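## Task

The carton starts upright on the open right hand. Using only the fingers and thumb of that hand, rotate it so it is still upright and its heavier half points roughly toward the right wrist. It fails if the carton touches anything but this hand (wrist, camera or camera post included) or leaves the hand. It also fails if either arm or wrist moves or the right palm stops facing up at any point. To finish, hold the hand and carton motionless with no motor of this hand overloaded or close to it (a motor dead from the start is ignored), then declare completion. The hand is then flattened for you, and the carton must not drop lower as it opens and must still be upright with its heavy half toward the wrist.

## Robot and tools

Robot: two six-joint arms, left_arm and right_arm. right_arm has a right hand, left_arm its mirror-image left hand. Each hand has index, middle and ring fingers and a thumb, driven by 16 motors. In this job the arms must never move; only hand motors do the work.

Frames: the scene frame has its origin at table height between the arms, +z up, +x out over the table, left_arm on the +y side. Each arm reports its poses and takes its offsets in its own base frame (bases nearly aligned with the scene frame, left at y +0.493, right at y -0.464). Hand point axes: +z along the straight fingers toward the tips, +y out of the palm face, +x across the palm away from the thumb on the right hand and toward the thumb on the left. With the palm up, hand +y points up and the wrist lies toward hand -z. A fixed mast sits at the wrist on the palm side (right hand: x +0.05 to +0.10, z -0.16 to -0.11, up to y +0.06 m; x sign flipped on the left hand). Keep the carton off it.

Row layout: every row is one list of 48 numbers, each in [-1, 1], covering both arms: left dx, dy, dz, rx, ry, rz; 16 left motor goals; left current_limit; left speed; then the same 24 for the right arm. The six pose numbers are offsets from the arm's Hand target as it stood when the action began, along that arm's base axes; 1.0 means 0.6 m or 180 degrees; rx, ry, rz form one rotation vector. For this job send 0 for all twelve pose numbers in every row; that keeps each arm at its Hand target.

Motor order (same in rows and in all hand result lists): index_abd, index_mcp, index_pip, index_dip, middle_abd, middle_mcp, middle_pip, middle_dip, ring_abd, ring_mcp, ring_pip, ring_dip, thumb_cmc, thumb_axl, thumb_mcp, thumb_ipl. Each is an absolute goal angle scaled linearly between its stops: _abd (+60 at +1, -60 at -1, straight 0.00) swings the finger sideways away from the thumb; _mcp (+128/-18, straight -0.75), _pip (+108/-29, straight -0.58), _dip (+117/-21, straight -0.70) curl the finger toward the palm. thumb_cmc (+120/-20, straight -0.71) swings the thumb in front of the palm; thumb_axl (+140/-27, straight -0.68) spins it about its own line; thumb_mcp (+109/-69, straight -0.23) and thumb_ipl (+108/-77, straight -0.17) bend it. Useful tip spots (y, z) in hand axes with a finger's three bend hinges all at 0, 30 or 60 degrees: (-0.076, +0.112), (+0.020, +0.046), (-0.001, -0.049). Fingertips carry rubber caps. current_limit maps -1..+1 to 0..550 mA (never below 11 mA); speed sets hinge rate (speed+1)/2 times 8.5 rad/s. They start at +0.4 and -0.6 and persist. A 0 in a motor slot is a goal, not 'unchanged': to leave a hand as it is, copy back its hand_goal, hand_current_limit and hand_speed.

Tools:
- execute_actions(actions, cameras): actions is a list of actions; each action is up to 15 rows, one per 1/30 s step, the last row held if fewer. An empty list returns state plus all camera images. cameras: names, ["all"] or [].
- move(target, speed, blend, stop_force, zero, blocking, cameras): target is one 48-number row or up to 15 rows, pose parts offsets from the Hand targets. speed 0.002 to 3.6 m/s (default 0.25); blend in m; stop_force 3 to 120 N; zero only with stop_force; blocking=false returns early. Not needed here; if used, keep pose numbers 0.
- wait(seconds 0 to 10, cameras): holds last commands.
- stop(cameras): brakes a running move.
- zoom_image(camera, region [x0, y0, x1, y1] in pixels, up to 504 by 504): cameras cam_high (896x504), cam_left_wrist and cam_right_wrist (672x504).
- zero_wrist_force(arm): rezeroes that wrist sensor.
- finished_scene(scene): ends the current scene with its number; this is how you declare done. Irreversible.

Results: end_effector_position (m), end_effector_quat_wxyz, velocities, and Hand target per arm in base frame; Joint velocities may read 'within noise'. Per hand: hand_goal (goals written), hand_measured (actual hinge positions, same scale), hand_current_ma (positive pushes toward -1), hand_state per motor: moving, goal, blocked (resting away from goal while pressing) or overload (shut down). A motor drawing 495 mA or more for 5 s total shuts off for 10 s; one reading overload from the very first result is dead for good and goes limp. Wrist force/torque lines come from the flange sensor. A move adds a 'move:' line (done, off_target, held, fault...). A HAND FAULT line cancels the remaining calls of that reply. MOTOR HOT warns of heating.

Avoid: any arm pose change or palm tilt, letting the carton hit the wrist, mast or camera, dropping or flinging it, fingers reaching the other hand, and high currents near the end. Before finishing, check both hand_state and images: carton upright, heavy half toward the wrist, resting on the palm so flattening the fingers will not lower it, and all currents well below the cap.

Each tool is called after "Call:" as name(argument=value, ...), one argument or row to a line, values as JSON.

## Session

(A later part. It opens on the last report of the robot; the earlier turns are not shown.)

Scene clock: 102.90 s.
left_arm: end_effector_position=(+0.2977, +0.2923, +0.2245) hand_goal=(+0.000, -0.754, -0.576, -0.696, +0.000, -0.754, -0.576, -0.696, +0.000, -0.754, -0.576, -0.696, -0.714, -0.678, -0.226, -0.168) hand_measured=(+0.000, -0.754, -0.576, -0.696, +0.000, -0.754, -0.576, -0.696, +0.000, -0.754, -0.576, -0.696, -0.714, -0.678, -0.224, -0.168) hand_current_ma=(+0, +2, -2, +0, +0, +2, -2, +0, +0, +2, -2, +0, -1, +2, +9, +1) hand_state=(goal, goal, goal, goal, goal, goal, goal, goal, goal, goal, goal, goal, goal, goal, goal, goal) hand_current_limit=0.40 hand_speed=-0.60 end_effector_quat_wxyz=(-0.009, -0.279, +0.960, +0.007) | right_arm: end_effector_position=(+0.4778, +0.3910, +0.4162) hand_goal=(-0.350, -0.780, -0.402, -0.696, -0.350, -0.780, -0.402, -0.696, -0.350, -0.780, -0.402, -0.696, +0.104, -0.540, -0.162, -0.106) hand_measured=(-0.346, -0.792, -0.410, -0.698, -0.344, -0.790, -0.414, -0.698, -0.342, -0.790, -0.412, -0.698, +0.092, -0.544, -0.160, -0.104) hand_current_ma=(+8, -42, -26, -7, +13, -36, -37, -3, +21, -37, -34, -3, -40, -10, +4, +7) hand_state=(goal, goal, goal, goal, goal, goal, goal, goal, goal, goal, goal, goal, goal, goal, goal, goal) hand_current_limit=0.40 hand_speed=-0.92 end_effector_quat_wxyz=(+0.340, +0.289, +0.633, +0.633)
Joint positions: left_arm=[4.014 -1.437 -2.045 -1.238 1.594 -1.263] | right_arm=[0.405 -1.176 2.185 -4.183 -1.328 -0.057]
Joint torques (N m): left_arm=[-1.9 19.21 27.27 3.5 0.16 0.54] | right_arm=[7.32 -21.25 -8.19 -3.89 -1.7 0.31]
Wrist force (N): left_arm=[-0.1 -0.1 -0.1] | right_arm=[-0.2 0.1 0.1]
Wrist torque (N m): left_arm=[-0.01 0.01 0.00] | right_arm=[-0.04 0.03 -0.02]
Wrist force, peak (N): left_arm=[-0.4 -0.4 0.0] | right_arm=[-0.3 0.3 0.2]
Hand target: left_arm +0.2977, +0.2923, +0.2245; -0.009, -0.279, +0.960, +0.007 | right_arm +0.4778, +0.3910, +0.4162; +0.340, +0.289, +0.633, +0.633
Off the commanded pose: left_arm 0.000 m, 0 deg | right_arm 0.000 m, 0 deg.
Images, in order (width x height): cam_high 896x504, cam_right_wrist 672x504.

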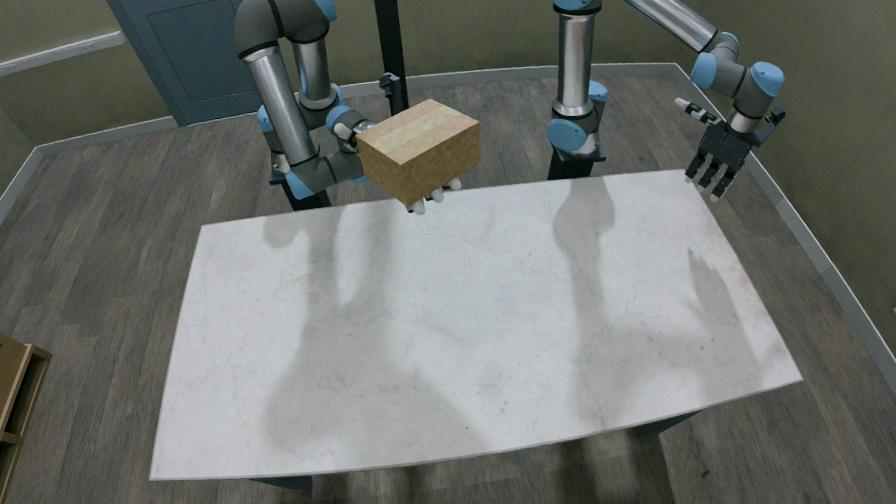

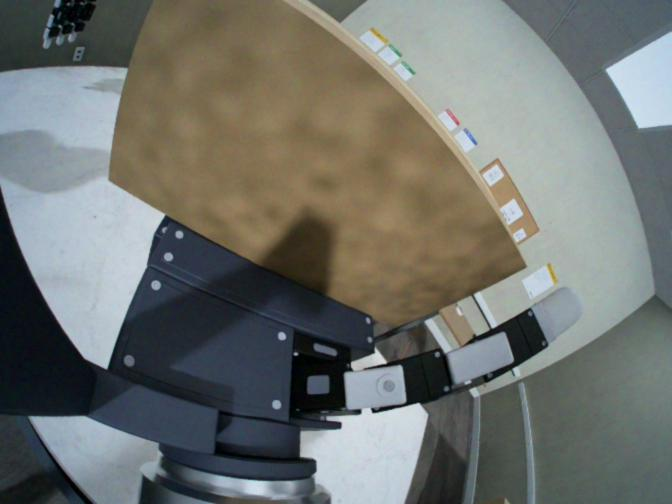

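Call:
execute_actions(
  actions=[
    [[0,0,0,0,0,0, 0,-0.754,-0.576,-0.696,0,-0.754,-0.576,-0.696,0,-0.754,-0.576,-0.696,-0.714,-0.678,-0.226,-0.168,0.4,-0.6, 0,0,0,0,0,0, -0.35,-0.78,-0.722,-0.696,-0.35,-0.78,-0.722,-0.696,-0.35,-0.78,-0.722,-0.696,0.104,-0.54,-0.162,-0.106,0.4,-0.9]],
    [[0,0,0,0,0,0, 0,-0.754,-0.576,-0.696,0,-0.754,-0.576,-0.696,0,-0.754,-0.576,-0.696,-0.714,-0.678,-0.226,-0.168,0.4,-0.6, 0,0,0,0,0,0, -0.35,-0.78,-0.722,-0.696,-0.35,-0.78,-0.722,-0.696,-0.35,-0.78,-0.722,-0.696,0.104,-0.54,-0.162,-0.106,0.4,-0.9]],
    [[0,0,0,0,0,0, 0,-0.754,-0.576,-0.696,0,-0.754,-0.576,-0.696,0,-0.754,-0.576,-0.696,-0.714,-0.678,-0.226,-0.168,0.4,-0.6, 0,0,0,0,0,0, 0,-0.78,-0.722,-0.696,0,-0.78,-0.722,-0.696,0,-0.78,-0.722,-0.696,0.104,-0.54,-0.162,-0.106,0.4,-0.85]],
    [[0,0,0,0,0,0, 0,-0.754,-0.576,-0.696,0,-0.754,-0.576,-0.696,0,-0.754,-0.576,-0.696,-0.714,-0.678,-0.226,-0.168,0.4,-0.6, 0,0,0,0,0,0, 0,-0.78,-0.722,-0.696,0,-0.78,-0.722,-0.696,0,-0.78,-0.722,-0.696,0.104,-0.54,-0.162,-0.106,0.4,-0.85]],
    [[0,0,0,0,0,0, 0,-0.754,-0.576,-0.696,0,-0.754,-0.576,-0.696,0,-0.754,-0.576,-0.696,-0.714,-0.678,-0.226,-0.168,0.4,-0.6, 0,0,0,0,0,0, 0,-0.754,-0.576,-0.696,0,-0.754,-0.576,-0.696,0,-0.754,-0.576,-0.696,0.104,-0.54,-0.162,-0.106,0.4,-0.9]],
  ],
  cameras=["cam_high", "cam_right_wrist"],
)

Call:
wait(
  seconds=0.05,
)

Call:
wait(
  seconds=0.05,
)

Call:
wait(
  seconds=0.05,
)

Call:
wait(
  seconds=0.05,
)

Call:
wait(
  seconds=0.05,
)

Call:
wait(
  seconds=0.05,
)

Call:
wait(
  seconds=0.05,
)

Call:
wait(
  seconds=0.05,
)

Call:
wait(
  seconds=0.05,
)

Call:
wait(
  seconds=0.05,
)

Scene clock: 106.70 s.
left_arm: end_effector_position=(+0.2977, +0.2923, +0.2245) hand_goal=(+0.000, -0.754, -0.576, -0.696, +0.000, -0.754, -0.576, -0.696, +0.000, -0.754, -0.576, -0.696, -0.714, -0.678, -0.226, -0.168) hand_measured=(+0.000, -0.754, -0.576, -0.696, +0.000, -0.754, -0.576, -0.696, +0.000, -0.754, -0.576, -0.696, -0.714, -0.678, -0.224, -0.168) hand_current_ma=(+0, +2, -2, +0, +0, +2, -2, +0, +0, +2, -2, +0, -1, +2, +9, +1) hand_state=(goal, goal, goal, goal, goal, goal, goal, goal, goal, goal, goal, goal, goal, goal, goal, goal) hand_current_limit=0.40 hand_speed=-0.60 end_effector_quat_wxyz=(-0.009, -0.279, +0.960, +0.007) | right_arm: end_effector_position=(+0.4778, +0.3910, +0.4162) hand_goal=(+0.000, -0.754, -0.576, -0.696, +0.000, -0.754, -0.576, -0.696, +0.000, -0.754, -0.576, -0.696, +0.104, -0.540, -0.162, -0.106) hand_measured=(-0.002, -0.780, -0.584, -0.698, -0.002, -0.780, -0.584, -0.698, -0.002, -0.780, -0.586, -0.698, +0.092, -0.544, -0.160, -0.104) hand_current_ma=(-6, -102, -23, -7, -6, -103, -27, -3, -6, -102, -29, -3, -40, -10, +4, +7) hand_state=(goal, blocked, goal, goal, goal, blocked, goal, goal, goal, blocked, goal, goal, goal, goal, goal, goal) hand_current_limit=0.40 hand_speed=-0.90 end_effector_quat_wxyz=(+0.340, +0.289, +0.633, +0.633)
Joint positions: left_arm=[4.014 -1.437 -2.045 -1.238 1.594 -1.263] | right_arm=[0.405 -1.176 2.185 -4.183 -1.328 -0.057]
Joint torques (N m): left_arm=[-1.23 19.25 27.2 3.35 0.33 0.58] | right_arm=[7.57 -22.67 -7.87 -3.64 -1.63 0.38]
Wrist force (N): left_arm=[-0.1 -0.2 0.1] | right_arm=[-0.2 0.2 0.0]
Wrist torque (N m): left_arm=[-0.05 0.01 0.00] | right_arm=[-0.01 0.02 -0.04]
Wrist force, peak (N): left_arm=[-0.3 -0.3 0.3] | right_arm=[-0.4 -0.1 -0.2]
Hand target: left_arm +0.2977, +0.2923, +0.2245; -0.009, -0.279, +0.960, +0.007 | right_arm +0.4778, +0.3910, +0.4162; +0.340, +0.289, +0.633, +0.633
Off the commanded pose: left_arm 0.000 m, 0 deg | right_arm 0.000 m, 0 deg.
Images, in order (width x height): cam_high 896x504, cam_right_wrist 672x504.

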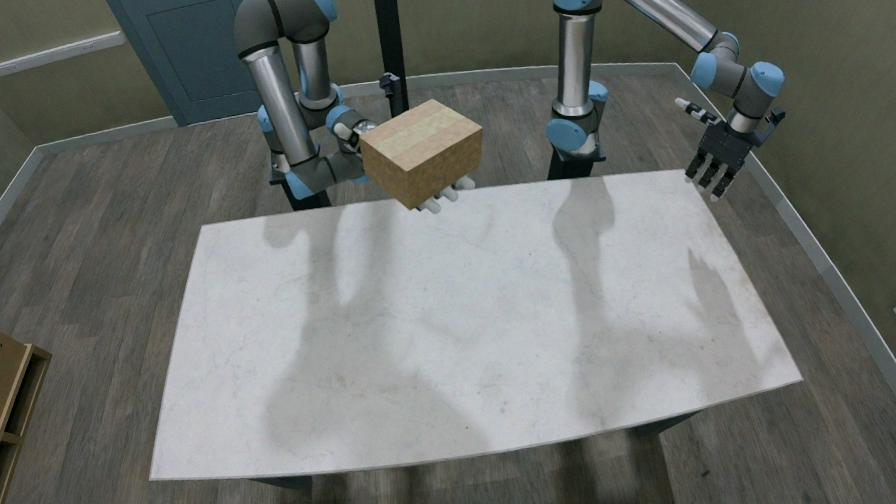

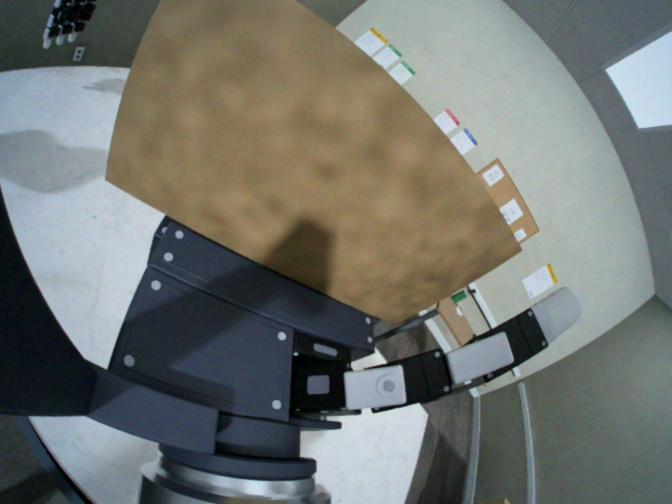

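Scene clock: 106.77 s.
left_arm: end_effector_position=(+0.2977, +0.2923, +0.2245) hand_goal=(+0.000, -0.754, -0.576, -0.696, +0.000, -0.754, -0.576, -0.696, +0.000, -0.754, -0.576, -0.696, -0.714, -0.678, -0.226, -0.168) hand_measured=(+0.000, -0.754, -0.576, -0.696, +0.000, -0.754, -0.576, -0.696, +0.000, -0.754, -0.576, -0.696, -0.714, -0.678, -0.224, -0.168) hand_current_ma=(+0, +2, -2, +0, +0, +2, -2, +0, +0, +2, -2, +0, -1, +2, +9, +1) hand_state=(goal, goal, goal, goal, goal, goal, goal, goal, goal, goal, goal, goal, goal, goal, goal, goal) hand_current_limit=0.40 hand_speed=-0.60 end_effector_quat_wxyz=(-0.009, -0.279, +0.960, +0.007) | right_arm: end_effector_position=(+0.4778, +0.3910, +0.4162) hand_goal=(+0.000, -0.754, -0.576, -0.696, +0.000, -0.754, -0.576, -0.696, +0.000, -0.754, -0.576, -0.696, +0.104, -0.540, -0.162, -0.106) hand_measured=(-0.002, -0.780, -0.584, -0.698, -0.002, -0.780, -0.584, -0.698, -0.002, -0.780, -0.586, -0.698, +0.092, -0.544, -0.160, -0.104) hand_current_ma=(-6, -102, -23, -7, -6, -103, -27, -3, -6, -102, -29, -3, -40, -10, +4, +7) hand_state=(goal, blocked, goal, goal, goal, blocked, goal, goal, goal, blocked, goal, goal, goal, goal, goal, goal) hand_current_limit=0.40 hand_speed=-0.90 end_effector_quat_wxyz=(+0.340, +0.289, +0.633, +0.633)
Joint positions: left_arm=[4.014 -1.437 -2.045 -1.238 1.594 -1.263] | right_arm=[0.405 -1.176 2.185 -4.183 -1.328 -0.057]
Joint torques (N m): left_arm=[-1.1 19.2 27.85 3.66 0.12 0.54] | right_arm=[6.73 -20.77 -10.84 -3.74 -1.64 0.58]
Wrist force (N): left_arm=[0.0 -0.2 0.1] | right_arm=[-0.2 0.1 0.2]
Wrist torque (N m): left_arm=[-0.03 0.00 0.01] | right_arm=[-0.02 0.02 -0.05]
Wrist force, peak (N): left_arm=[-0.2 0.0 -0.1] | right_arm=[-0.2 0.1 0.2]
Hand target: left_arm +0.2977, +0.2923, +0.2245; -0.009, -0.279, +0.960, +0.007 | right_arm +0.4778, +0.3910, +0.4162; +0.340, +0.289, +0.633, +0.633
Off the commanded pose: left_arm 0.000 m, 0 deg | right_arm 0.000 m, 0 deg.
wait: 0.07 s; no rest

Scene clock: 106.83 s.
left_arm: end_effector_position=(+0.2977, +0.2923, +0.2245) hand_goal=(+0.000, -0.754, -0.576, -0.696, +0.000, -0.754, -0.576, -0.696, +0.000, -0.754, -0.576, -0.696, -0.714, -0.678, -0.226, -0.168) hand_measured=(+0.000, -0.754, -0.576, -0.696, +0.000, -0.754, -0.576, -0.696, +0.000, -0.754, -0.576, -0.696, -0.714, -0.678, -0.224, -0.168) hand_current_ma=(+0, +2, -2, +0, +0, +2, -2, +0, +0, +2, -2, +0, -1, +2, +9, +1) hand_state=(goal, goal, goal, goal, goal, goal, goal, goal, goal, goal, goal, goal, goal, goal, goal, goal) hand_current_limit=0.40 hand_speed=-0.60 end_effector_quat_wxyz=(-0.009, -0.279, +0.960, +0.007) | right_arm: end_effector_position=(+0.4778, +0.3910, +0.4162) hand_goal=(+0.000, -0.754, -0.576, -0.696, +0.000, -0.754, -0.576, -0.696, +0.000, -0.754, -0.576, -0.696, +0.104, -0.540, -0.162, -0.106) hand_measured=(-0.002, -0.780, -0.584, -0.698, -0.002, -0.780, -0.584, -0.698, -0.002, -0.780, -0.586, -0.698, +0.092, -0.544, -0.160, -0.104) hand_current_ma=(-6, -102, -23, -7, -6, -103, -27, -3, -6, -102, -29, -3, -40, -10, +4, +7) hand_state=(goal, blocked, goal, goal, goal, blocked, goal, goal, goal, blocked, goal, goal, goal, goal, goal, goal) hand_current_limit=0.40 hand_speed=-0.90 end_effector_quat_wxyz=(+0.340, +0.289, +0.633, +0.633)
Joint positions: left_arm=[4.014 -1.437 -2.045 -1.238 1.594 -1.263] | right_arm=[0.405 -1.176 2.185 -4.183 -1.328 -0.057]
Joint torques (N m): left_arm=[-1.35 20.05 27.28 3.32 0.13 0.49] | right_arm=[9.28 -22.65 -8.24 -3.92 -1.81 0.29]
Wrist force (N): left_arm=[0.2 -0.3 0.2] | right_arm=[0.0 0.1 0.1]
Wrist torque (N m): left_arm=[-0.06 -0.03 0.03] | right_arm=[-0.02 0.00 -0.03]
Wrist force, peak (N): left_arm=[0.2 -0.3 0.2] | right_arm=[0.0 0.0 -0.2]
Hand target: left_arm +0.2977, +0.2923, +0.2245; -0.009, -0.279, +0.960, +0.007 | right_arm +0.4778, +0.3910, +0.4162; +0.340, +0.289, +0.633, +0.633
Off the commanded pose: left_arm 0.000 m, 0 deg | right_arm 0.000 m, 0 deg.
wait: 0.07 s; no rest

Scene clock: 106.90 s.
left_arm: end_effector_position=(+0.2977, +0.2923, +0.2245) hand_goal=(+0.000, -0.754, -0.576, -0.696, +0.000, -0.754, -0.576, -0.696, +0.000, -0.754, -0.576, -0.696, -0.714, -0.678, -0.226, -0.168) hand_measured=(+0.000, -0.754, -0.576, -0.696, +0.000, -0.754, -0.576, -0.696, +0.000, -0.754, -0.576, -0.696, -0.714, -0.678, -0.224, -0.168) hand_current_ma=(+0, +2, -2, +0, +0, +2, -2, +0, +0, +2, -2, +0, -1, +2, +9, +1) hand_state=(goal, goal, goal, goal, goal, goal, goal, goal, goal, goal, goal, goal, goal, goal, goal, goal) hand_current_limit=0.40 hand_speed=-0.60 end_effector_quat_wxyz=(-0.009, -0.279, +0.960, +0.007) | right_arm: end_effector_position=(+0.4778, +0.3910, +0.4162) hand_goal=(+0.000, -0.754, -0.576, -0.696, +0.000, -0.754, -0.576, -0.696, +0.000, -0.754, -0.576, -0.696, +0.104, -0.540, -0.162, -0.106) hand_measured=(-0.002, -0.780, -0.584, -0.698, -0.002, -0.780, -0.584, -0.698, -0.002, -0.780, -0.586, -0.698, +0.092, -0.544, -0.160, -0.104) hand_current_ma=(-6, -102, -23, -7, -6, -103, -27, -3, -6, -102, -29, -3, -40, -10, +4, +7) hand_state=(goal, blocked, goal, goal, goal, blocked, goal, goal, goal, blocked, goal, goal, goal, goal, goal, goal) hand_current_limit=0.40 hand_speed=-0.90 end_effector_quat_wxyz=(+0.340, +0.289, +0.633, +0.633)
Joint positions: left_arm=[4.014 -1.437 -2.045 -1.238 1.594 -1.263] | right_arm=[0.405 -1.176 2.185 -4.183 -1.328 -0.057]
Joint torques (N m): left_arm=[-1.25 19.19 27.46 3.38 0.2 0.45] | right_arm=[7.42 -21.58 -9.24 -4.01 -1.66 0.37]
Wrist force (N): left_arm=[-0.1 -0.2 0.0] | right_arm=[-0.2 0.0 0.0]
Wrist torque (N m): left_arm=[-0.02 0.01 -0.01] | right_arm=[-0.02 0.03 -0.05]
Wrist force, peak (N): left_arm=[-0.4 -0.1 0.1] | right_arm=[-0.2 0.0 0.0]
Hand target: left_arm +0.2977, +0.2923, +0.2245; -0.009, -0.279, +0.960, +0.007 | right_arm +0.4778, +0.3910, +0.4162; +0.340, +0.289, +0.633, +0.633
Off the commanded pose: left_arm 0.000 m, 0 deg | right_arm 0.000 m, 0 deg.
wait: 0.07 s; no rest

Scene clock: 106.97 s.
left_arm: end_effector_position=(+0.2977, +0.2923, +0.2245) hand_goal=(+0.000, -0.754, -0.576, -0.696, +0.000, -0.754, -0.576, -0.696, +0.000, -0.754, -0.576, -0.696, -0.714, -0.678, -0.226, -0.168) hand_measured=(+0.000, -0.754, -0.576, -0.696, +0.000, -0.754, -0.576, -0.696, +0.000, -0.754, -0.576, -0.696, -0.714, -0.678, -0.224, -0.168) hand_current_ma=(+0, +2, -2, +0, +0, +2, -2, +0, +0, +2, -2, +0, -1, +2, +9, +1) hand_state=(goal, goal, goal, goal, goal, goal, goal, goal, goal, goal, goal, goal, goal, goal, goal, goal) hand_current_limit=0.40 hand_speed=-0.60 end_effector_quat_wxyz=(-0.009, -0.279, +0.960, +0.007) | right_arm: end_effector_position=(+0.4778, +0.3910, +0.4162) hand_goal=(+0.000, -0.754, -0.576, -0.696, +0.000, -0.754, -0.576, -0.696, +0.000, -0.754, -0.576, -0.696, +0.104, -0.540, -0.162, -0.106) hand_measured=(-0.002, -0.780, -0.584, -0.698, -0.002, -0.780, -0.584, -0.698, -0.002, -0.780, -0.586, -0.698, +0.092, -0.544, -0.160, -0.104) hand_current_ma=(-6, -102, -23, -7, -6, -103, -27, -3, -6, -102, -29, -3, -40, -10, +4, +7) hand_state=(goal, blocked, goal, goal, goal, blocked, goal, goal, goal, blocked, goal, goal, goal, goal, goal, goal) hand_current_limit=0.40 hand_speed=-0.90 end_effector_quat_wxyz=(+0.340, +0.289, +0.633, +0.633)
Joint positions: left_arm=[4.014 -1.437 -2.045 -1.238 1.594 -1.263] | right_arm=[0.405 -1.176 2.185 -4.183 -1.328 -0.057]
Joint torques (N m): left_arm=[-1.24 19.84 27.98 3.46 0.13 0.62] | right_arm=[7.14 -22.62 -10.02 -3.9 -1.68 0.44]
Wrist force (N): left_arm=[0.0 -0.2 0.0] | right_arm=[-0.2 0.1 0.3]
Wrist torque (N m): left_arm=[-0.03 -0.01 0.01] | right_arm=[-0.03 0.02 -0.04]
Wrist force, peak (N): left_arm=[0.0 -0.2 0.0] | right_arm=[-0.2 0.1 0.3]
Hand target: left_arm +0.2977, +0.2923, +0.2245; -0.009, -0.279, +0.960, +0.007 | right_arm +0.4778, +0.3910, +0.4162; +0.340, +0.289, +0.633, +0.633
Off the commanded pose: left_arm 0.000 m, 0 deg | right_arm 0.000 m, 0 deg.
wait: 0.07 s; no rest

Scene clock: 107.03 s.
left_arm: end_effector_position=(+0.2977, +0.2923, +0.2245) hand_goal=(+0.000, -0.754, -0.576, -0.696, +0.000, -0.754, -0.576, -0.696, +0.000, -0.754, -0.576, -0.696, -0.714, -0.678, -0.226, -0.168) hand_measured=(+0.000, -0.754, -0.576, -0.696, +0.000, -0.754, -0.576, -0.696, +0.000, -0.754, -0.576, -0.696, -0.714, -0.678, -0.224, -0.168) hand_current_ma=(+0, +2, -2, +0, +0, +2, -2, +0, +0, +2, -2, +0, -1, +2, +9, +1) hand_state=(goal, goal, goal, goal, goal, goal, goal, goal, goal, goal, goal, goal, goal, goal, goal, goal) hand_current_limit=0.40 hand_speed=-0.60 end_effector_quat_wxyz=(-0.009, -0.279, +0.960, +0.007) | right_arm: end_effector_position=(+0.4778, +0.3910, +0.4162) hand_goal=(+0.000, -0.754, -0.576, -0.696, +0.000, -0.754, -0.576, -0.696, +0.000, -0.754, -0.576, -0.696, +0.104, -0.540, -0.162, -0.106) hand_measured=(-0.002, -0.780, -0.584, -0.698, -0.002, -0.780, -0.584, -0.698, -0.002, -0.780, -0.586, -0.698, +0.092, -0.544, -0.160, -0.104) hand_current_ma=(-6, -102, -23, -7, -6, -103, -27, -3, -6, -102, -29, -3, -40, -10, +4, +7) hand_state=(goal, blocked, goal, goal, goal, blocked, goal, goal, goal, blocked, goal, goal, goal, goal, goal, goal) hand_current_limit=0.40 hand_speed=-0.90 end_effector_quat_wxyz=(+0.340, +0.289, +0.633, +0.633)
Joint positions: left_arm=[4.014 -1.437 -2.045 -1.238 1.594 -1.263] | right_arm=[0.405 -1.176 2.185 -4.183 -1.328 -0.057]
Joint torques (N m): left_arm=[-1.17 19.84 27.18 3.55 0.05 0.54] | right_arm=[7.41 -21.11 -9.36 -3.63 -1.49 0.14]
Wrist force (N): left_arm=[0.0 -0.4 0.1] | right_arm=[0.0 0.1 -0.2]
Wrist torque (N m): left_arm=[-0.06 0.01 0.01] | right_arm=[0.00 0.01 -0.03]
Wrist force, peak (N): left_arm=[0.0 -0.4 0.1] | right_arm=[-0.2 -0.2 0.1]
Hand target: left_arm +0.2977, +0.2923, +0.2245; -0.009, -0.279, +0.960, +0.007 | right_arm +0.4778, +0.3910, +0.4162; +0.340, +0.289, +0.633, +0.633
Off the commanded pose: left_arm 0.000 m, 0 deg | right_arm 0.000 m, 0 deg.
wait: 0.07 s; no rest

Scene clock: 107.10 s.
left_arm: end_effector_position=(+0.2977, +0.2923, +0.2245) hand_goal=(+0.000, -0.754, -0.576, -0.696, +0.000, -0.754, -0.576, -0.696, +0.000, -0.754, -0.576, -0.696, -0.714, -0.678, -0.226, -0.168) hand_measured=(+0.000, -0.754, -0.576, -0.696, +0.000, -0.754, -0.576, -0.696, +0.000, -0.754, -0.576, -0.696, -0.714, -0.678, -0.224, -0.168) hand_current_ma=(+0, +2, -2, +0, +0, +2, -2, +0, +0, +2, -2, +0, -1, +2, +9, +1) hand_state=(goal, goal, goal, goal, goal, goal, goal, goal, goal, goal, goal, goal, goal, goal, goal, goal) hand_current_limit=0.40 hand_speed=-0.60 end_effector_quat_wxyz=(-0.009, -0.279, +0.960, +0.007) | right_arm: end_effector_position=(+0.4778, +0.3910, +0.4162) hand_goal=(+0.000, -0.754, -0.576, -0.696, +0.000, -0.754, -0.576, -0.696, +0.000, -0.754, -0.576, -0.696, +0.104, -0.540, -0.162, -0.106) hand_measured=(-0.002, -0.780, -0.584, -0.698, -0.002, -0.780, -0.584, -0.698, -0.002, -0.780, -0.586, -0.698, +0.092, -0.544, -0.160, -0.104) hand_current_ma=(-6, -102, -23, -7, -6, -103, -27, -3, -6, -102, -29, -3, -40, -10, +4, +7) hand_state=(goal, blocked, goal, goal, goal, blocked, goal, goal, goal, blocked, goal, goal, goal, goal, goal, goal) hand_current_limit=0.40 hand_speed=-0.90 end_effector_quat_wxyz=(+0.340, +0.289, +0.633, +0.633)
Joint positions: left_arm=[4.014 -1.437 -2.045 -1.238 1.594 -1.263] | right_arm=[0.405 -1.176 2.185 -4.183 -1.328 -0.057]
Joint torques (N m): left_arm=[-1.26 19.12 27.17 3.5 0.04 0.47] | right_arm=[8.11 -22.23 -9.67 -3.64 -1.77 0.43]
Wrist force (N): left_arm=[-0.2 -0.1 -0.1] | right_arm=[-0.2 0.0 0.0]
Wrist torque (N m): left_arm=[0.00 0.02 -0.01] | right_arm=[-0.03 0.03 -0.05]
Wrist force, peak (N): left_arm=[0.1 -0.4 0.3] | right_arm=[-0.2 0.2 -0.1]
Hand target: left_arm +0.2977, +0.2923, +0.2245; -0.009, -0.279, +0.960, +0.007 | right_arm +0.4778, +0.3910, +0.4162; +0.340, +0.289, +0.633, +0.633
Off the commanded pose: left_arm 0.000 m, 0 deg | right_arm 0.000 m, 0 deg.
wait: 0.07 s; no rest

Scene clock: 107.17 s.
left_arm: end_effector_position=(+0.2977, +0.2923, +0.2245) hand_goal=(+0.000, -0.754, -0.576, -0.696, +0.000, -0.754, -0.576, -0.696, +0.000, -0.754, -0.576, -0.696, -0.714, -0.678, -0.226, -0.168) hand_measured=(+0.000, -0.754, -0.576, -0.696, +0.000, -0.754, -0.576, -0.696, +0.000, -0.754, -0.576, -0.696, -0.714, -0.678, -0.224, -0.168) hand_current_ma=(+0, +2, -2, +0, +0, +2, -2, +0, +0, +2, -2, +0, -1, +2, +9, +1) hand_state=(goal, goal, goal, goal, goal, goal, goal, goal, goal, goal, goal, goal, goal, goal, goal, goal) hand_current_limit=0.40 hand_speed=-0.60 end_effector_quat_wxyz=(-0.009, -0.279, +0.960, +0.007) | right_arm: end_effector_position=(+0.4778, +0.3910, +0.4162) hand_goal=(+0.000, -0.754, -0.576, -0.696, +0.000, -0.754, -0.576, -0.696, +0.000, -0.754, -0.576, -0.696, +0.104, -0.540, -0.162, -0.106) hand_measured=(-0.002, -0.780, -0.584, -0.698, -0.002, -0.780, -0.584, -0.698, -0.002, -0.780, -0.586, -0.698, +0.092, -0.544, -0.160, -0.104) hand_current_ma=(-6, -102, -23, -7, -6, -103, -27, -3, -6, -102, -29, -3, -40, -10, +4, +7) hand_state=(goal, blocked, goal, goal, goal, blocked, goal, goal, goal, blocked, goal, goal, goal, goal, goal, goal) hand_current_limit=0.40 hand_speed=-0.90 end_effector_quat_wxyz=(+0.340, +0.289, +0.633, +0.633)
Joint positions: left_arm=[4.014 -1.437 -2.045 -1.238 1.594 -1.263] | right_arm=[0.405 -1.176 2.185 -4.183 -1.328 -0.057]
Joint torques (N m): left_arm=[-0.45 20.18 26.78 3.47 0.17 0.48] | right_arm=[7.37 -20.89 -9.91 -3.62 -1.43 0.52]
Wrist force (N): left_arm=[-0.1 -0.5 0.2] | right_arm=[0.0 0.2 -0.3]
Wrist torque (N m): left_arm=[-0.08 0.02 0.00] | right_arm=[0.02 0.01 -0.04]
Wrist force, peak (N): left_arm=[-0.1 -0.5 0.2] | right_arm=[0.0 0.2 -0.3]
Hand target: left_arm +0.2977, +0.2923, +0.2245; -0.009, -0.279, +0.960, +0.007 | right_arm +0.4778, +0.3910, +0.4162; +0.340, +0.289, +0.633, +0.633
Off the commanded pose: left_arm 0.000 m, 0 deg | right_arm 0.000 m, 0 deg.
wait: 0.07 s; no rest

Scene clock: 107.23 s.
left_arm: end_effector_position=(+0.2977, +0.2923, +0.2245) hand_goal=(+0.000, -0.754, -0.576, -0.696, +0.000, -0.754, -0.576, -0.696, +0.000, -0.754, -0.576, -0.696, -0.714, -0.678, -0.226, -0.168) hand_measured=(+0.000, -0.754, -0.576, -0.696, +0.000, -0.754, -0.576, -0.696, +0.000, -0.754, -0.576, -0.696, -0.714, -0.678, -0.224, -0.168) hand_current_ma=(+0, +2, -2, +0, +0, +2, -2, +0, +0, +2, -2, +0, -1, +2, +9, +1) hand_state=(goal, goal, goal, goal, goal, goal, goal, goal, goal, goal, goal, goal, goal, goal, goal, goal) hand_current_limit=0.40 hand_speed=-0.60 end_effector_quat_wxyz=(-0.009, -0.279, +0.960, +0.007) | right_arm: end_effector_position=(+0.4778, +0.3910, +0.4162) hand_goal=(+0.000, -0.754, -0.576, -0.696, +0.000, -0.754, -0.576, -0.696, +0.000, -0.754, -0.576, -0.696, +0.104, -0.540, -0.162, -0.106) hand_measured=(-0.002, -0.780, -0.584, -0.698, -0.002, -0.780, -0.584, -0.698, -0.002, -0.780, -0.586, -0.698, +0.092, -0.544, -0.160, -0.104) hand_current_ma=(-6, -102, -23, -7, -6, -103, -27, -3, -6, -102, -29, -3, -40, -10, +4, +7) hand_state=(goal, blocked, goal, goal, goal, blocked, goal, goal, goal, blocked, goal, goal, goal, goal, goal, goal) hand_current_limit=0.40 hand_speed=-0.90 end_effector_quat_wxyz=(+0.340, +0.289, +0.633, +0.633)
Joint positions: left_arm=[4.014 -1.437 -2.045 -1.238 1.594 -1.263] | right_arm=[0.405 -1.176 2.185 -4.183 -1.328 -0.057]
Joint torques (N m): left_arm=[-0.65 19.91 28.15 3.51 0.08 0.51] | right_arm=[7.15 -21.94 -9.35 -4.09 -1.69 0.57]
Wrist force (N): left_arm=[-0.1 -0.4 -0.1] | right_arm=[0.1 0.3 0.0]
Wrist torque (N m): left_arm=[-0.04 0.01 0.01] | right_arm=[0.01 -0.01 -0.02]
Wrist force, peak (N): left_arm=[-0.1 -0.4 -0.1] | right_arm=[0.1 0.3 0.0]
Hand target: left_arm +0.2977, +0.2923, +0.2245; -0.009, -0.279, +0.960, +0.007 | right_arm +0.4778, +0.3910, +0.4162; +0.340, +0.289, +0.633, +0.633
Off the commanded pose: left_arm 0.000 m, 0 deg | right_arm 0.000 m, 0 deg.
wait: 0.07 s; no rest

Scene clock: 107.30 s.
left_arm: end_effector_position=(+0.2977, +0.2923, +0.2245) hand_goal=(+0.000, -0.754, -0.576, -0.696, +0.000, -0.754, -0.576, -0.696, +0.000, -0.754, -0.576, -0.696, -0.714, -0.678, -0.226, -0.168) hand_measured=(+0.000, -0.754, -0.576, -0.696, +0.000, -0.754, -0.576, -0.696, +0.000, -0.754, -0.576, -0.696, -0.714, -0.678, -0.224, -0.168) hand_current_ma=(+0, +2, -2, +0, +0, +2, -2, +0, +0, +2, -2, +0, -1, +2, +9, +1) hand_state=(goal, goal, goal, goal, goal, goal, goal, goal, goal, goal, goal, goal, goal, goal, goal, goal) hand_current_limit=0.40 hand_speed=-0.60 end_effector_quat_wxyz=(-0.009, -0.279, +0.960, +0.007) | right_arm: end_effector_position=(+0.4778, +0.3910, +0.4162) hand_goal=(+0.000, -0.754, -0.576, -0.696, +0.000, -0.754, -0.576, -0.696, +0.000, -0.754, -0.576, -0.696, +0.104, -0.540, -0.162, -0.106) hand_measured=(-0.002, -0.780, -0.584, -0.698, -0.002, -0.780, -0.584, -0.698, -0.002, -0.780, -0.586, -0.698, +0.092, -0.544, -0.160, -0.104) hand_current_ma=(-6, -102, -23, -7, -6, -103, -27, -3, -6, -102, -29, -3, -40, -10, +4, +7) hand_state=(goal, blocked, goal, goal, goal, blocked, goal, goal, goal, blocked, goal, goal, goal, goal, goal, goal) hand_current_limit=0.40 hand_speed=-0.90 end_effector_quat_wxyz=(+0.340, +0.289, +0.633, +0.633)
Joint positions: left_arm=[4.014 -1.437 -2.045 -1.238 1.594 -1.263] | right_arm=[0.405 -1.176 2.185 -4.183 -1.328 -0.057]
Joint torques (N m): left_arm=[-1.58 19.21 28.13 3.45 0.06 0.39] | right_arm=[8.29 -21.69 -9.38 -3.81 -1.5 0.59]
Wrist force (N): left_arm=[0.0 0.0 0.1] | right_arm=[-0.2 0.0 0.0]
Wrist torque (N m): left_arm=[-0.01 0.00 0.00] | right_arm=[-0.03 0.02 -0.05]
Wrist force, peak (N): left_arm=[0.0 -0.1 0.2] | right_arm=[0.0 0.1 0.1]
Hand target: left_arm +0.2977, +0.2923, +0.2245; -0.009, -0.279, +0.960, +0.007 | right_arm +0.4778, +0.3910, +0.4162; +0.340, +0.289, +0.633, +0.633
Off the commanded pose: left_arm 0.000 m, 0 deg | right_arm 0.000 m, 0 deg.
wait: 0.07 s; no rest

Scene clock: 107.37 s.
left_arm: end_effector_position=(+0.2977, +0.2923, +0.2245) hand_goal=(+0.000, -0.754, -0.576, -0.696, +0.000, -0.754, -0.576, -0.696, +0.000, -0.754, -0.576, -0.696, -0.714, -0.678, -0.226, -0.168) hand_measured=(+0.000, -0.754, -0.576, -0.696, +0.000, -0.754, -0.576, -0.696, +0.000, -0.754, -0.576, -0.696, -0.714, -0.678, -0.224, -0.168) hand_current_ma=(+0, +2, -2, +0, +0, +2, -2, +0, +0, +2, -2, +0, -1, +2, +9, +1) hand_state=(goal, goal, goal, goal, goal, goal, goal, goal, goal, goal, goal, goal, goal, goal, goal, goal) hand_current_limit=0.40 hand_speed=-0.60 end_effector_quat_wxyz=(-0.009, -0.279, +0.960, +0.007) | right_arm: end_effector_position=(+0.4778, +0.3910, +0.4162) hand_goal=(+0.000, -0.754, -0.576, -0.696, +0.000, -0.754, -0.576, -0.696, +0.000, -0.754, -0.576, -0.696, +0.104, -0.540, -0.162, -0.106) hand_measured=(-0.002, -0.780, -0.584, -0.698, -0.002, -0.780, -0.584, -0.698, -0.002, -0.780, -0.586, -0.698, +0.092, -0.544, -0.160, -0.104) hand_current_ma=(-6, -102, -23, -7, -6, -103, -27, -3, -6, -102, -29, -3, -40, -10, +4, +7) hand_state=(goal, blocked, goal, goal, goal, blocked, goal, goal, goal, blocked, goal, goal, goal, goal, goal, goal) hand_current_limit=0.40 hand_speed=-0.90 end_effector_quat_wxyz=(+0.340, +0.289, +0.633, +0.633)
Joint positions: left_arm=[4.014 -1.437 -2.045 -1.238 1.594 -1.263] | right_arm=[0.405 -1.176 2.185 -4.183 -1.328 -0.057]
Joint torques (N m): left_arm=[-1.79 19.21 26.63 3.35 0.09 0.58] | right_arm=[8.17 -21.98 -9.42 -3.74 -1.37 0.57]
Wrist force (N): left_arm=[-0.2 0.1 -0.1] | right_arm=[-0.1 0.1 -0.1]
Wrist torque (N m): left_arm=[0.02 0.02 -0.01] | right_arm=[0.00 0.02 -0.03]
Wrist force, peak (N): left_arm=[-0.2 0.1 -0.1] | right_arm=[-0.1 0.1 -0.3]
Hand target: left_arm +0.2977, +0.2923, +0.2245; -0.009, -0.279, +0.960, +0.007 | right_arm +0.4778, +0.3910, +0.4162; +0.340, +0.289, +0.633, +0.633
Off the commanded pose: left_arm 0.000 m, 0 deg | right_arm 0.000 m, 0 deg.
wait: 0.07 s; no rest

Call:
execute_actions(
  actions=[
    [[0,0,0,0,0,0, 0,-0.754,-0.576,-0.696,0,-0.754,-0.576,-0.696,0,-0.754,-0.576,-0.696,-0.714,-0.678,-0.226,-0.168,0.4,-0.6, 0,0,0,0,0,0, 0,-0.77,-0.401,-0.696,0,-0.77,-0.401,-0.696,0,-0.77,-0.401,-0.696,0.104,-0.54,-0.162,-0.106,0.4,-0.92]],
    [[0,0,0,0,0,0, 0,-0.754,-0.576,-0.696,0,-0.754,-0.576,-0.696,0,-0.754,-0.576,-0.696,-0.714,-0.678,-0.226,-0.168,0.4,-0.6, 0,0,0,0,0,0, 0,-0.77,-0.401,-0.696,0,-0.77,-0.401,-0.696,0,-0.77,-0.401,-0.696,0.104,-0.54,-0.162,-0.106,0.4,-0.92]],
    [[0,0,0,0,0,0, 0,-0.754,-0.576,-0.696,0,-0.754,-0.576,-0.696,0,-0.754,-0.576,-0.696,-0.714,-0.678,-0.226,-0.168,0.4,-0.6, 0,0,0,0,0,0, -0.4,-0.77,-0.401,-0.696,-0.4,-0.77,-0.401,-0.696,-0.4,-0.77,-0.401,-0.696,0.104,-0.54,-0.162,-0.106,0.4,-0.91]],
    [[0,0,0,0,0,0, 0,-0.754,-0.576,-0.696,0,-0.754,-0.576,-0.696,0,-0.754,-0.576,-0.696,-0.714,-0.678,-0.226,-0.168,0.4,-0.6, 0,0,0,0,0,0, -0.4,-0.77,-0.401,-0.696,-0.4,-0.77,-0.401,-0.696,-0.4,-0.77,-0.401,-0.696,0.104,-0.54,-0.162,-0.106,0.4,-0.91]],
    [[0,0,0,0,0,0, 0,-0.754,-0.576,-0.696,0,-0.754,-0.576,-0.696,0,-0.754,-0.576,-0.696,-0.714,-0.678,-0.226,-0.168,0.4,-0.6, 0,0,0,0,0,0, -0.4,-0.77,-0.401,-0.696,-0.4,-0.77,-0.401,-0.696,-0.4,-0.77,-0.401,-0.696,0.104,-0.54,-0.162,-0.106,0.4,-0.91]],
  ],
  cameras=["cam_high", "cam_right_wrist"],
)

Scene clock: 111.00 s.
left_arm: end_effector_position=(+0.2977, +0.2923, +0.2245) hand_goal=(+0.000, -0.754, -0.576, -0.696, +0.000, -0.754, -0.576, -0.696, +0.000, -0.754, -0.576, -0.696, -0.714, -0.678, -0.226, -0.168) hand_measured=(+0.000, -0.754, -0.576, -0.696, +0.000, -0.754, -0.576, -0.696, +0.000, -0.754, -0.576, -0.696, -0.714, -0.678, -0.224, -0.168) hand_current_ma=(+0, +2, -2, +0, +0, +2, -2, +0, +0, +2, -2, +0, -1, +2, +9, +1) hand_state=(goal, goal, goal, goal, goal, goal, goal, goal, goal, goal, goal, goal, goal, goal, goal, goal) hand_current_limit=0.40 hand_speed=-0.60 end_effector_quat_wxyz=(-0.009, -0.279, +0.960, +0.007) | right_arm: end_effector_position=(+0.4778, +0.3910, +0.4162) hand_goal=(-0.400, -0.770, -0.402, -0.696, -0.400, -0.770, -0.402, -0.696, -0.400, -0.770, -0.402, -0.696, +0.104, -0.540, -0.162, -0.106) hand_measured=(-0.396, -0.782, -0.412, -0.698, -0.394, -0.782, -0.414, -0.698, -0.392, -0.782, -0.414, -0.698, +0.092, -0.544, -0.160, -0.104) hand_current_ma=(+12, -40, -28, -7, +15, -39, -37, -3, +21, -38, -41, -3, -40, -10, +4, +7) hand_state=(goal, goal, goal, goal, goal, goal, goal, goal, goal, goal, goal, goal, goal, goal, goal, goal) hand_current_limit=0.40 hand_speed=-0.91 end_effector_quat_wxyz=(+0.340, +0.289, +0.633, +0.633)
Joint positions: left_arm=[4.014 -1.437 -2.045 -1.238 1.594 -1.263] | right_arm=[0.405 -1.176 2.185 -4.183 -1.328 -0.057]
Joint torques (N m): left_arm=[-0.95 19.73 27.3 3.37 0.25 0.59] | right_arm=[7.67 -22.1 -10.44 -3.94 -1.61 0.47]
Wrist force (N): left_arm=[0.0 -0.2 -0.1] | right_arm=[0.0 -0.2 -0.1]
Wrist torque (N m): left_arm=[-0.02 0.00 0.00] | right_arm=[-0.06 0.00 -0.01]
Wrist force, peak (N): left_arm=[-0.1 -0.4 0.3] | right_arm=[-0.5 0.2 0.0]
Hand target: left_arm +0.2977, +0.2923, +0.2245; -0.009, -0.279, +0.960, +0.007 | right_arm +0.4778, +0.3910, +0.4162; +0.340, +0.289, +0.633, +0.633
Off the commanded pose: left_arm 0.000 m, 0 deg | right_arm 0.000 m, 0 deg.
Images, in order (width x height): cam_high 896x504, cam_right_wrist 672x504.

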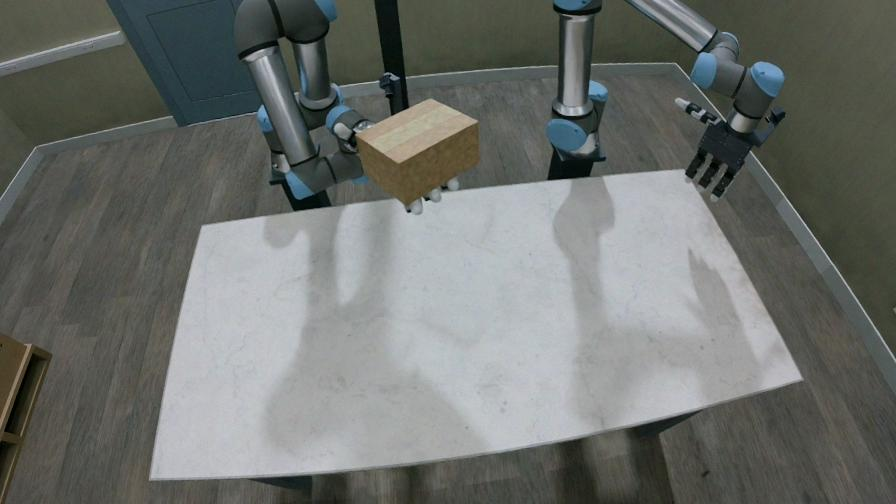

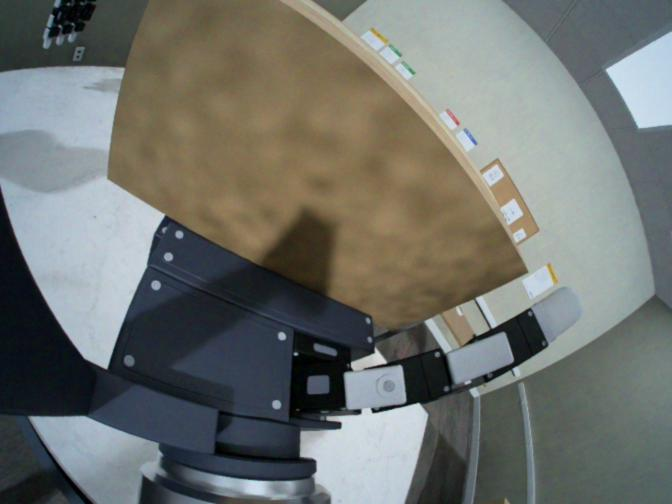

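Call:
execute_actions(
  actions=[
    [[0,0,0,0,0,0, 0,-0.754,-0.576,-0.696,0,-0.754,-0.576,-0.696,0,-0.754,-0.576,-0.696,-0.714,-0.678,-0.226,-0.168,0.4,-0.6, 0,0,0,0,0,0, -0.4,-0.78,-0.722,-0.696,-0.4,-0.78,-0.722,-0.696,-0.4,-0.78,-0.722,-0.696,0.104,-0.54,-0.162,-0.106,0.4,-0.9]],
    [[0,0,0,0,0,0, 0,-0.754,-0.576,-0.696,0,-0.754,-0.576,-0.696,0,-0.754,-0.576,-0.696,-0.714,-0.678,-0.226,-0.168,0.4,-0.6, 0,0,0,0,0,0, -0.4,-0.78,-0.722,-0.696,-0.4,-0.78,-0.722,-0.696,-0.4,-0.78,-0.722,-0.696,0.104,-0.54,-0.162,-0.106,0.4,-0.9]],
    [[0,0,0,0,0,0, 0,-0.754,-0.576,-0.696,0,-0.754,-0.576,-0.696,0,-0.754,-0.576,-0.696,-0.714,-0.678,-0.226,-0.168,0.4,-0.6, 0,0,0,0,0,0, 0,-0.78,-0.722,-0.696,0,-0.78,-0.722,-0.696,0,-0.78,-0.722,-0.696,0.104,-0.54,-0.162,-0.106,0.4,-0.85]],
    [[0,0,0,0,0,0, 0,-0.754,-0.576,-0.696,0,-0.754,-0.576,-0.696,0,-0.754,-0.576,-0.696,-0.714,-0.678,-0.226,-0.168,0.4,-0.6, 0,0,0,0,0,0, 0,-0.78,-0.722,-0.696,0,-0.78,-0.722,-0.696,0,-0.78,-0.722,-0.696,0.104,-0.54,-0.162,-0.106,0.4,-0.85]],
    [[0,0,0,0,0,0, 0,-0.754,-0.576,-0.696,0,-0.754,-0.576,-0.696,0,-0.754,-0.576,-0.696,-0.714,-0.678,-0.226,-0.168,0.4,-0.6, 0,0,0,0,0,0, 0,-0.754,-0.576,-0.696,0,-0.754,-0.576,-0.696,0,-0.754,-0.576,-0.696,0.104,-0.54,-0.162,-0.106,0.4,-0.9]],
    [[0,0,0,0,0,0, 0,-0.754,-0.576,-0.696,0,-0.754,-0.576,-0.696,0,-0.754,-0.576,-0.696,-0.714,-0.678,-0.226,-0.168,0.4,-0.6, 0,0,0,0,0,0, 0,-0.74,-0.576,-0.696,0,-0.74,-0.576,-0.696,0,-0.74,-0.576,-0.696,0.104,-0.54,-0.162,-0.106,0.4,-0.9]],
  ],
  cameras=["cam_high", "cam_right_wrist"],
)

Call:
zoom_image(
  camera="cam_high",
  region=[330, 80, 500, 220],
)

Call:
zoom_image(
  camera="cam_right_wrist",
  region=[90, 160, 540, 440],
)

Scene clock: 114.93 s.
left_arm: end_effector_position=(+0.2977, +0.2923, +0.2245) hand_goal=(+0.000, -0.754, -0.576, -0.696, +0.000, -0.754, -0.576, -0.696, +0.000, -0.754, -0.576, -0.696, -0.714, -0.678, -0.226, -0.168) hand_measured=(+0.000, -0.754, -0.576, -0.696, +0.000, -0.754, -0.576, -0.696, +0.000, -0.754, -0.576, -0.696, -0.714, -0.678, -0.224, -0.168) hand_current_ma=(+0, +2, -2, +0, +0, +2, -2, +0, +0, +2, -2, +0, -1, +2, +9, +1) hand_state=(goal, goal, goal, goal, goal, goal, goal, goal, goal, goal, goal, goal, goal, goal, goal, goal) hand_current_limit=0.40 hand_speed=-0.60 end_effector_quat_wxyz=(-0.009, -0.279, +0.960, +0.007) | right_arm: end_effector_position=(+0.4778, +0.3910, +0.4162) hand_goal=(+0.000, -0.740, -0.576, -0.696, +0.000, -0.740, -0.576, -0.696, +0.000, -0.740, -0.576, -0.696, +0.104, -0.540, -0.162, -0.106) hand_measured=(-0.002, -0.766, -0.584, -0.698, -0.002, -0.766, -0.584, -0.698, -0.002, -0.766, -0.586, -0.698, +0.092, -0.544, -0.160, -0.104) hand_current_ma=(-6, -103, -23, -7, -6, -103, -27, -3, -6, -102, -28, -3, -40, -10, +4, +7) hand_state=(goal, blocked, goal, goal, goal, blocked, goal, goal, goal, blocked, goal, goal, goal, goal, goal, goal) hand_current_limit=0.40 hand_speed=-0.90 end_effector_quat_wxyz=(+0.340, +0.289, +0.633, +0.633)
Joint positions: left_arm=[4.014 -1.437 -2.045 -1.238 1.594 -1.263] | right_arm=[0.405 -1.176 2.185 -4.183 -1.328 -0.057]
Joint torques (N m): left_arm=[-1.79 20.05 28.29 3.45 0.13 0.48] | right_arm=[6.61 -22.26 -10.96 -4.04 -1.74 0.87]
Wrist force (N): left_arm=[-0.2 -0.1 0.1] | right_arm=[-0.3 -0.1 0.0]
Wrist torque (N m): left_arm=[-0.02 0.02 -0.01] | right_arm=[-0.03 0.04 -0.06]
Wrist force, peak (N): left_arm=[-0.2 -0.6 -0.2] | right_arm=[-0.1 0.4 -0.3]
Hand target: left_arm +0.2977, +0.2923, +0.2245; -0.009, -0.279, +0.960, +0.007 | right_arm +0.4778, +0.3910, +0.4162; +0.340, +0.289, +0.633, +0.633
Off the commanded pose: left_arm 0.000 m, 0 deg | right_arm 0.000 m, 0 deg.
Images, in order (width x height): cam_high 896x504, cam_right_wrist 672x504.

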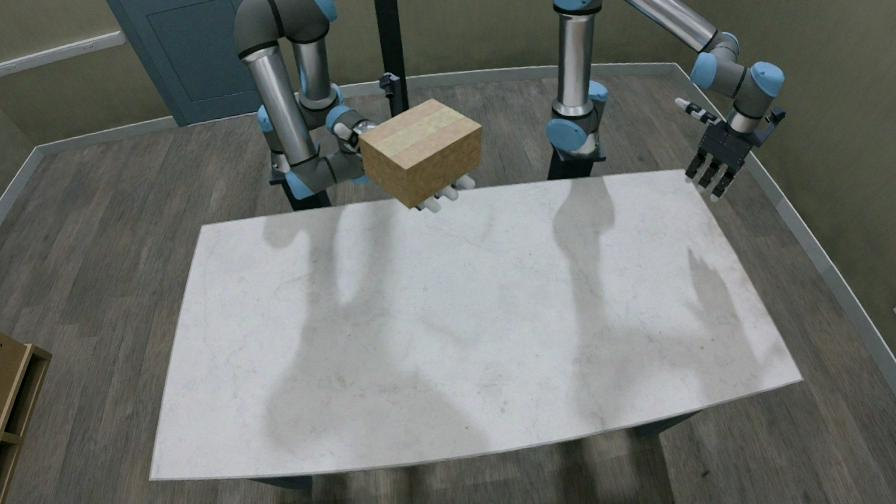

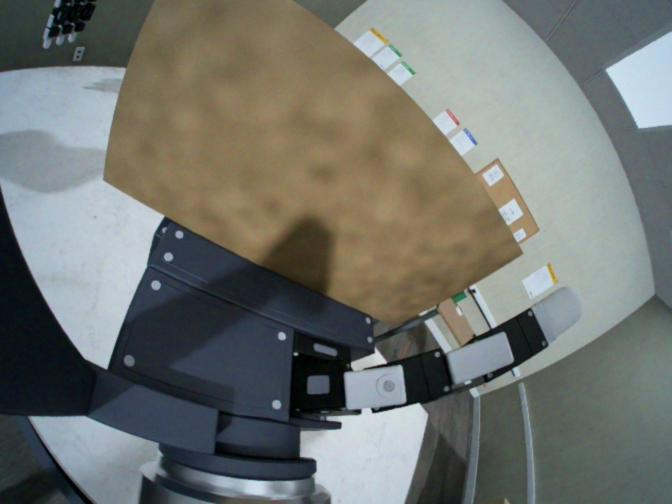

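Scaled by 2.965 from the camera's 896x504 image, which has a finer 1280x720 frame.

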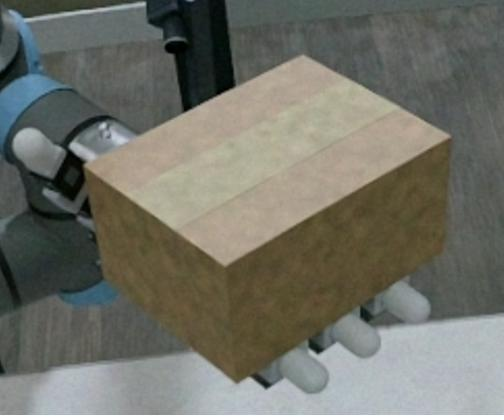

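Scaled by 1.120 from the camera's 672x504 image, which has a finer 960x720 frame.

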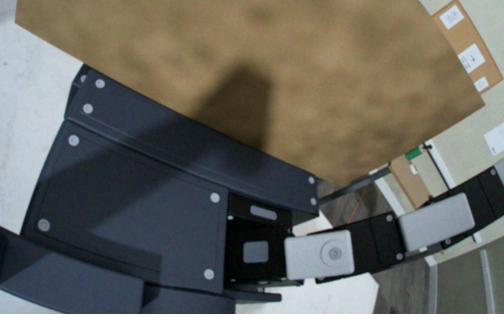

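Call:
execute_actions(
  actions=[
    [[0,0,0,0,0,0, 0,-0.754,-0.576,-0.696,0,-0.754,-0.576,-0.696,0,-0.754,-0.576,-0.696,-0.714,-0.678,-0.226,-0.168,0.4,-0.6, 0,0,0,0,0,0, 0,-0.754,-0.576,-0.696,0,-0.754,-0.576,-0.696,0,-0.754,-0.576,-0.696,0.104,-0.54,-0.162,-0.106,0.4,-0.9]],
  ],
  cameras=["cam_right_wrist"],
)

Scene clock: 116.23 s.
left_arm: end_effector_position=(+0.2977, +0.2923, +0.2245) hand_goal=(+0.000, -0.754, -0.576, -0.696, +0.000, -0.754, -0.576, -0.696, +0.000, -0.754, -0.576, -0.696, -0.714, -0.678, -0.226, -0.168) hand_measured=(+0.000, -0.754, -0.576, -0.696, +0.000, -0.754, -0.576, -0.696, +0.000, -0.754, -0.576, -0.696, -0.714, -0.678, -0.224, -0.168) hand_current_ma=(+0, +2, -2, +0, +0, +2, -2, +0, +0, +2, -2, +0, -1, +2, +9, +1) hand_state=(goal, goal, goal, goal, goal, goal, goal, goal, goal, goal, goal, goal, goal, goal, goal, goal) hand_current_limit=0.40 hand_speed=-0.60 end_effector_quat_wxyz=(-0.009, -0.279, +0.960, +0.007) | right_arm: end_effector_position=(+0.4778, +0.3910, +0.4162) hand_goal=(+0.000, -0.754, -0.576, -0.696, +0.000, -0.754, -0.576, -0.696, +0.000, -0.754, -0.576, -0.696, +0.104, -0.540, -0.162, -0.106) hand_measured=(-0.002, -0.766, -0.584, -0.698, -0.002, -0.766, -0.584, -0.698, -0.002, -0.766, -0.586, -0.698, +0.092, -0.544, -0.160, -0.104) hand_current_ma=(-6, -45, -23, -7, -6, -45, -27, -3, -6, -43, -28, -3, -40, -10, +4, +7) hand_state=(goal, goal, goal, goal, goal, goal, goal, goal, goal, goal, goal, goal, goal, goal, goal, goal) hand_current_limit=0.40 hand_speed=-0.90 end_effector_quat_wxyz=(+0.340, +0.289, +0.633, +0.633)
Joint positions: left_arm=[4.014 -1.437 -2.045 -1.238 1.594 -1.263] | right_arm=[0.405 -1.176 2.185 -4.183 -1.328 -0.057]
Joint torques (N m): left_arm=[-0.67 19.98 28.69 3.45 0.13 0.52] | right_arm=[7.69 -22.13 -10.25 -3.78 -1.76 0.99]
Wrist force (N): left_arm=[-0.1 0.0 0.2] | right_arm=[-0.1 0.0 -0.1]
Wrist torque (N m): left_arm=[-0.01 0.01 -0.01] | right_arm=[-0.01 0.02 -0.05]
Wrist force, peak (N): left_arm=[-0.3 -0.5 0.1] | right_arm=[-0.2 -0.3 0.0]
Hand target: left_arm +0.2977, +0.2923, +0.2245; -0.009, -0.279, +0.960, +0.007 | right_arm +0.4778, +0.3910, +0.4162; +0.340, +0.289, +0.633, +0.633
Off the commanded pose: left_arm 0.000 m, 0 deg | right_arm 0.000 m, 0 deg.
Images, in order (width x height): cam_right_wrist 672x504.

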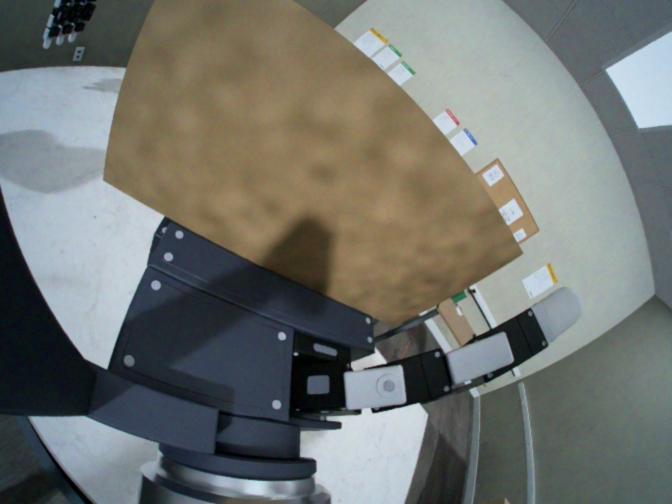

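Call:
finished_scene(
  scene=1,
)

The scene is finished: the task was done.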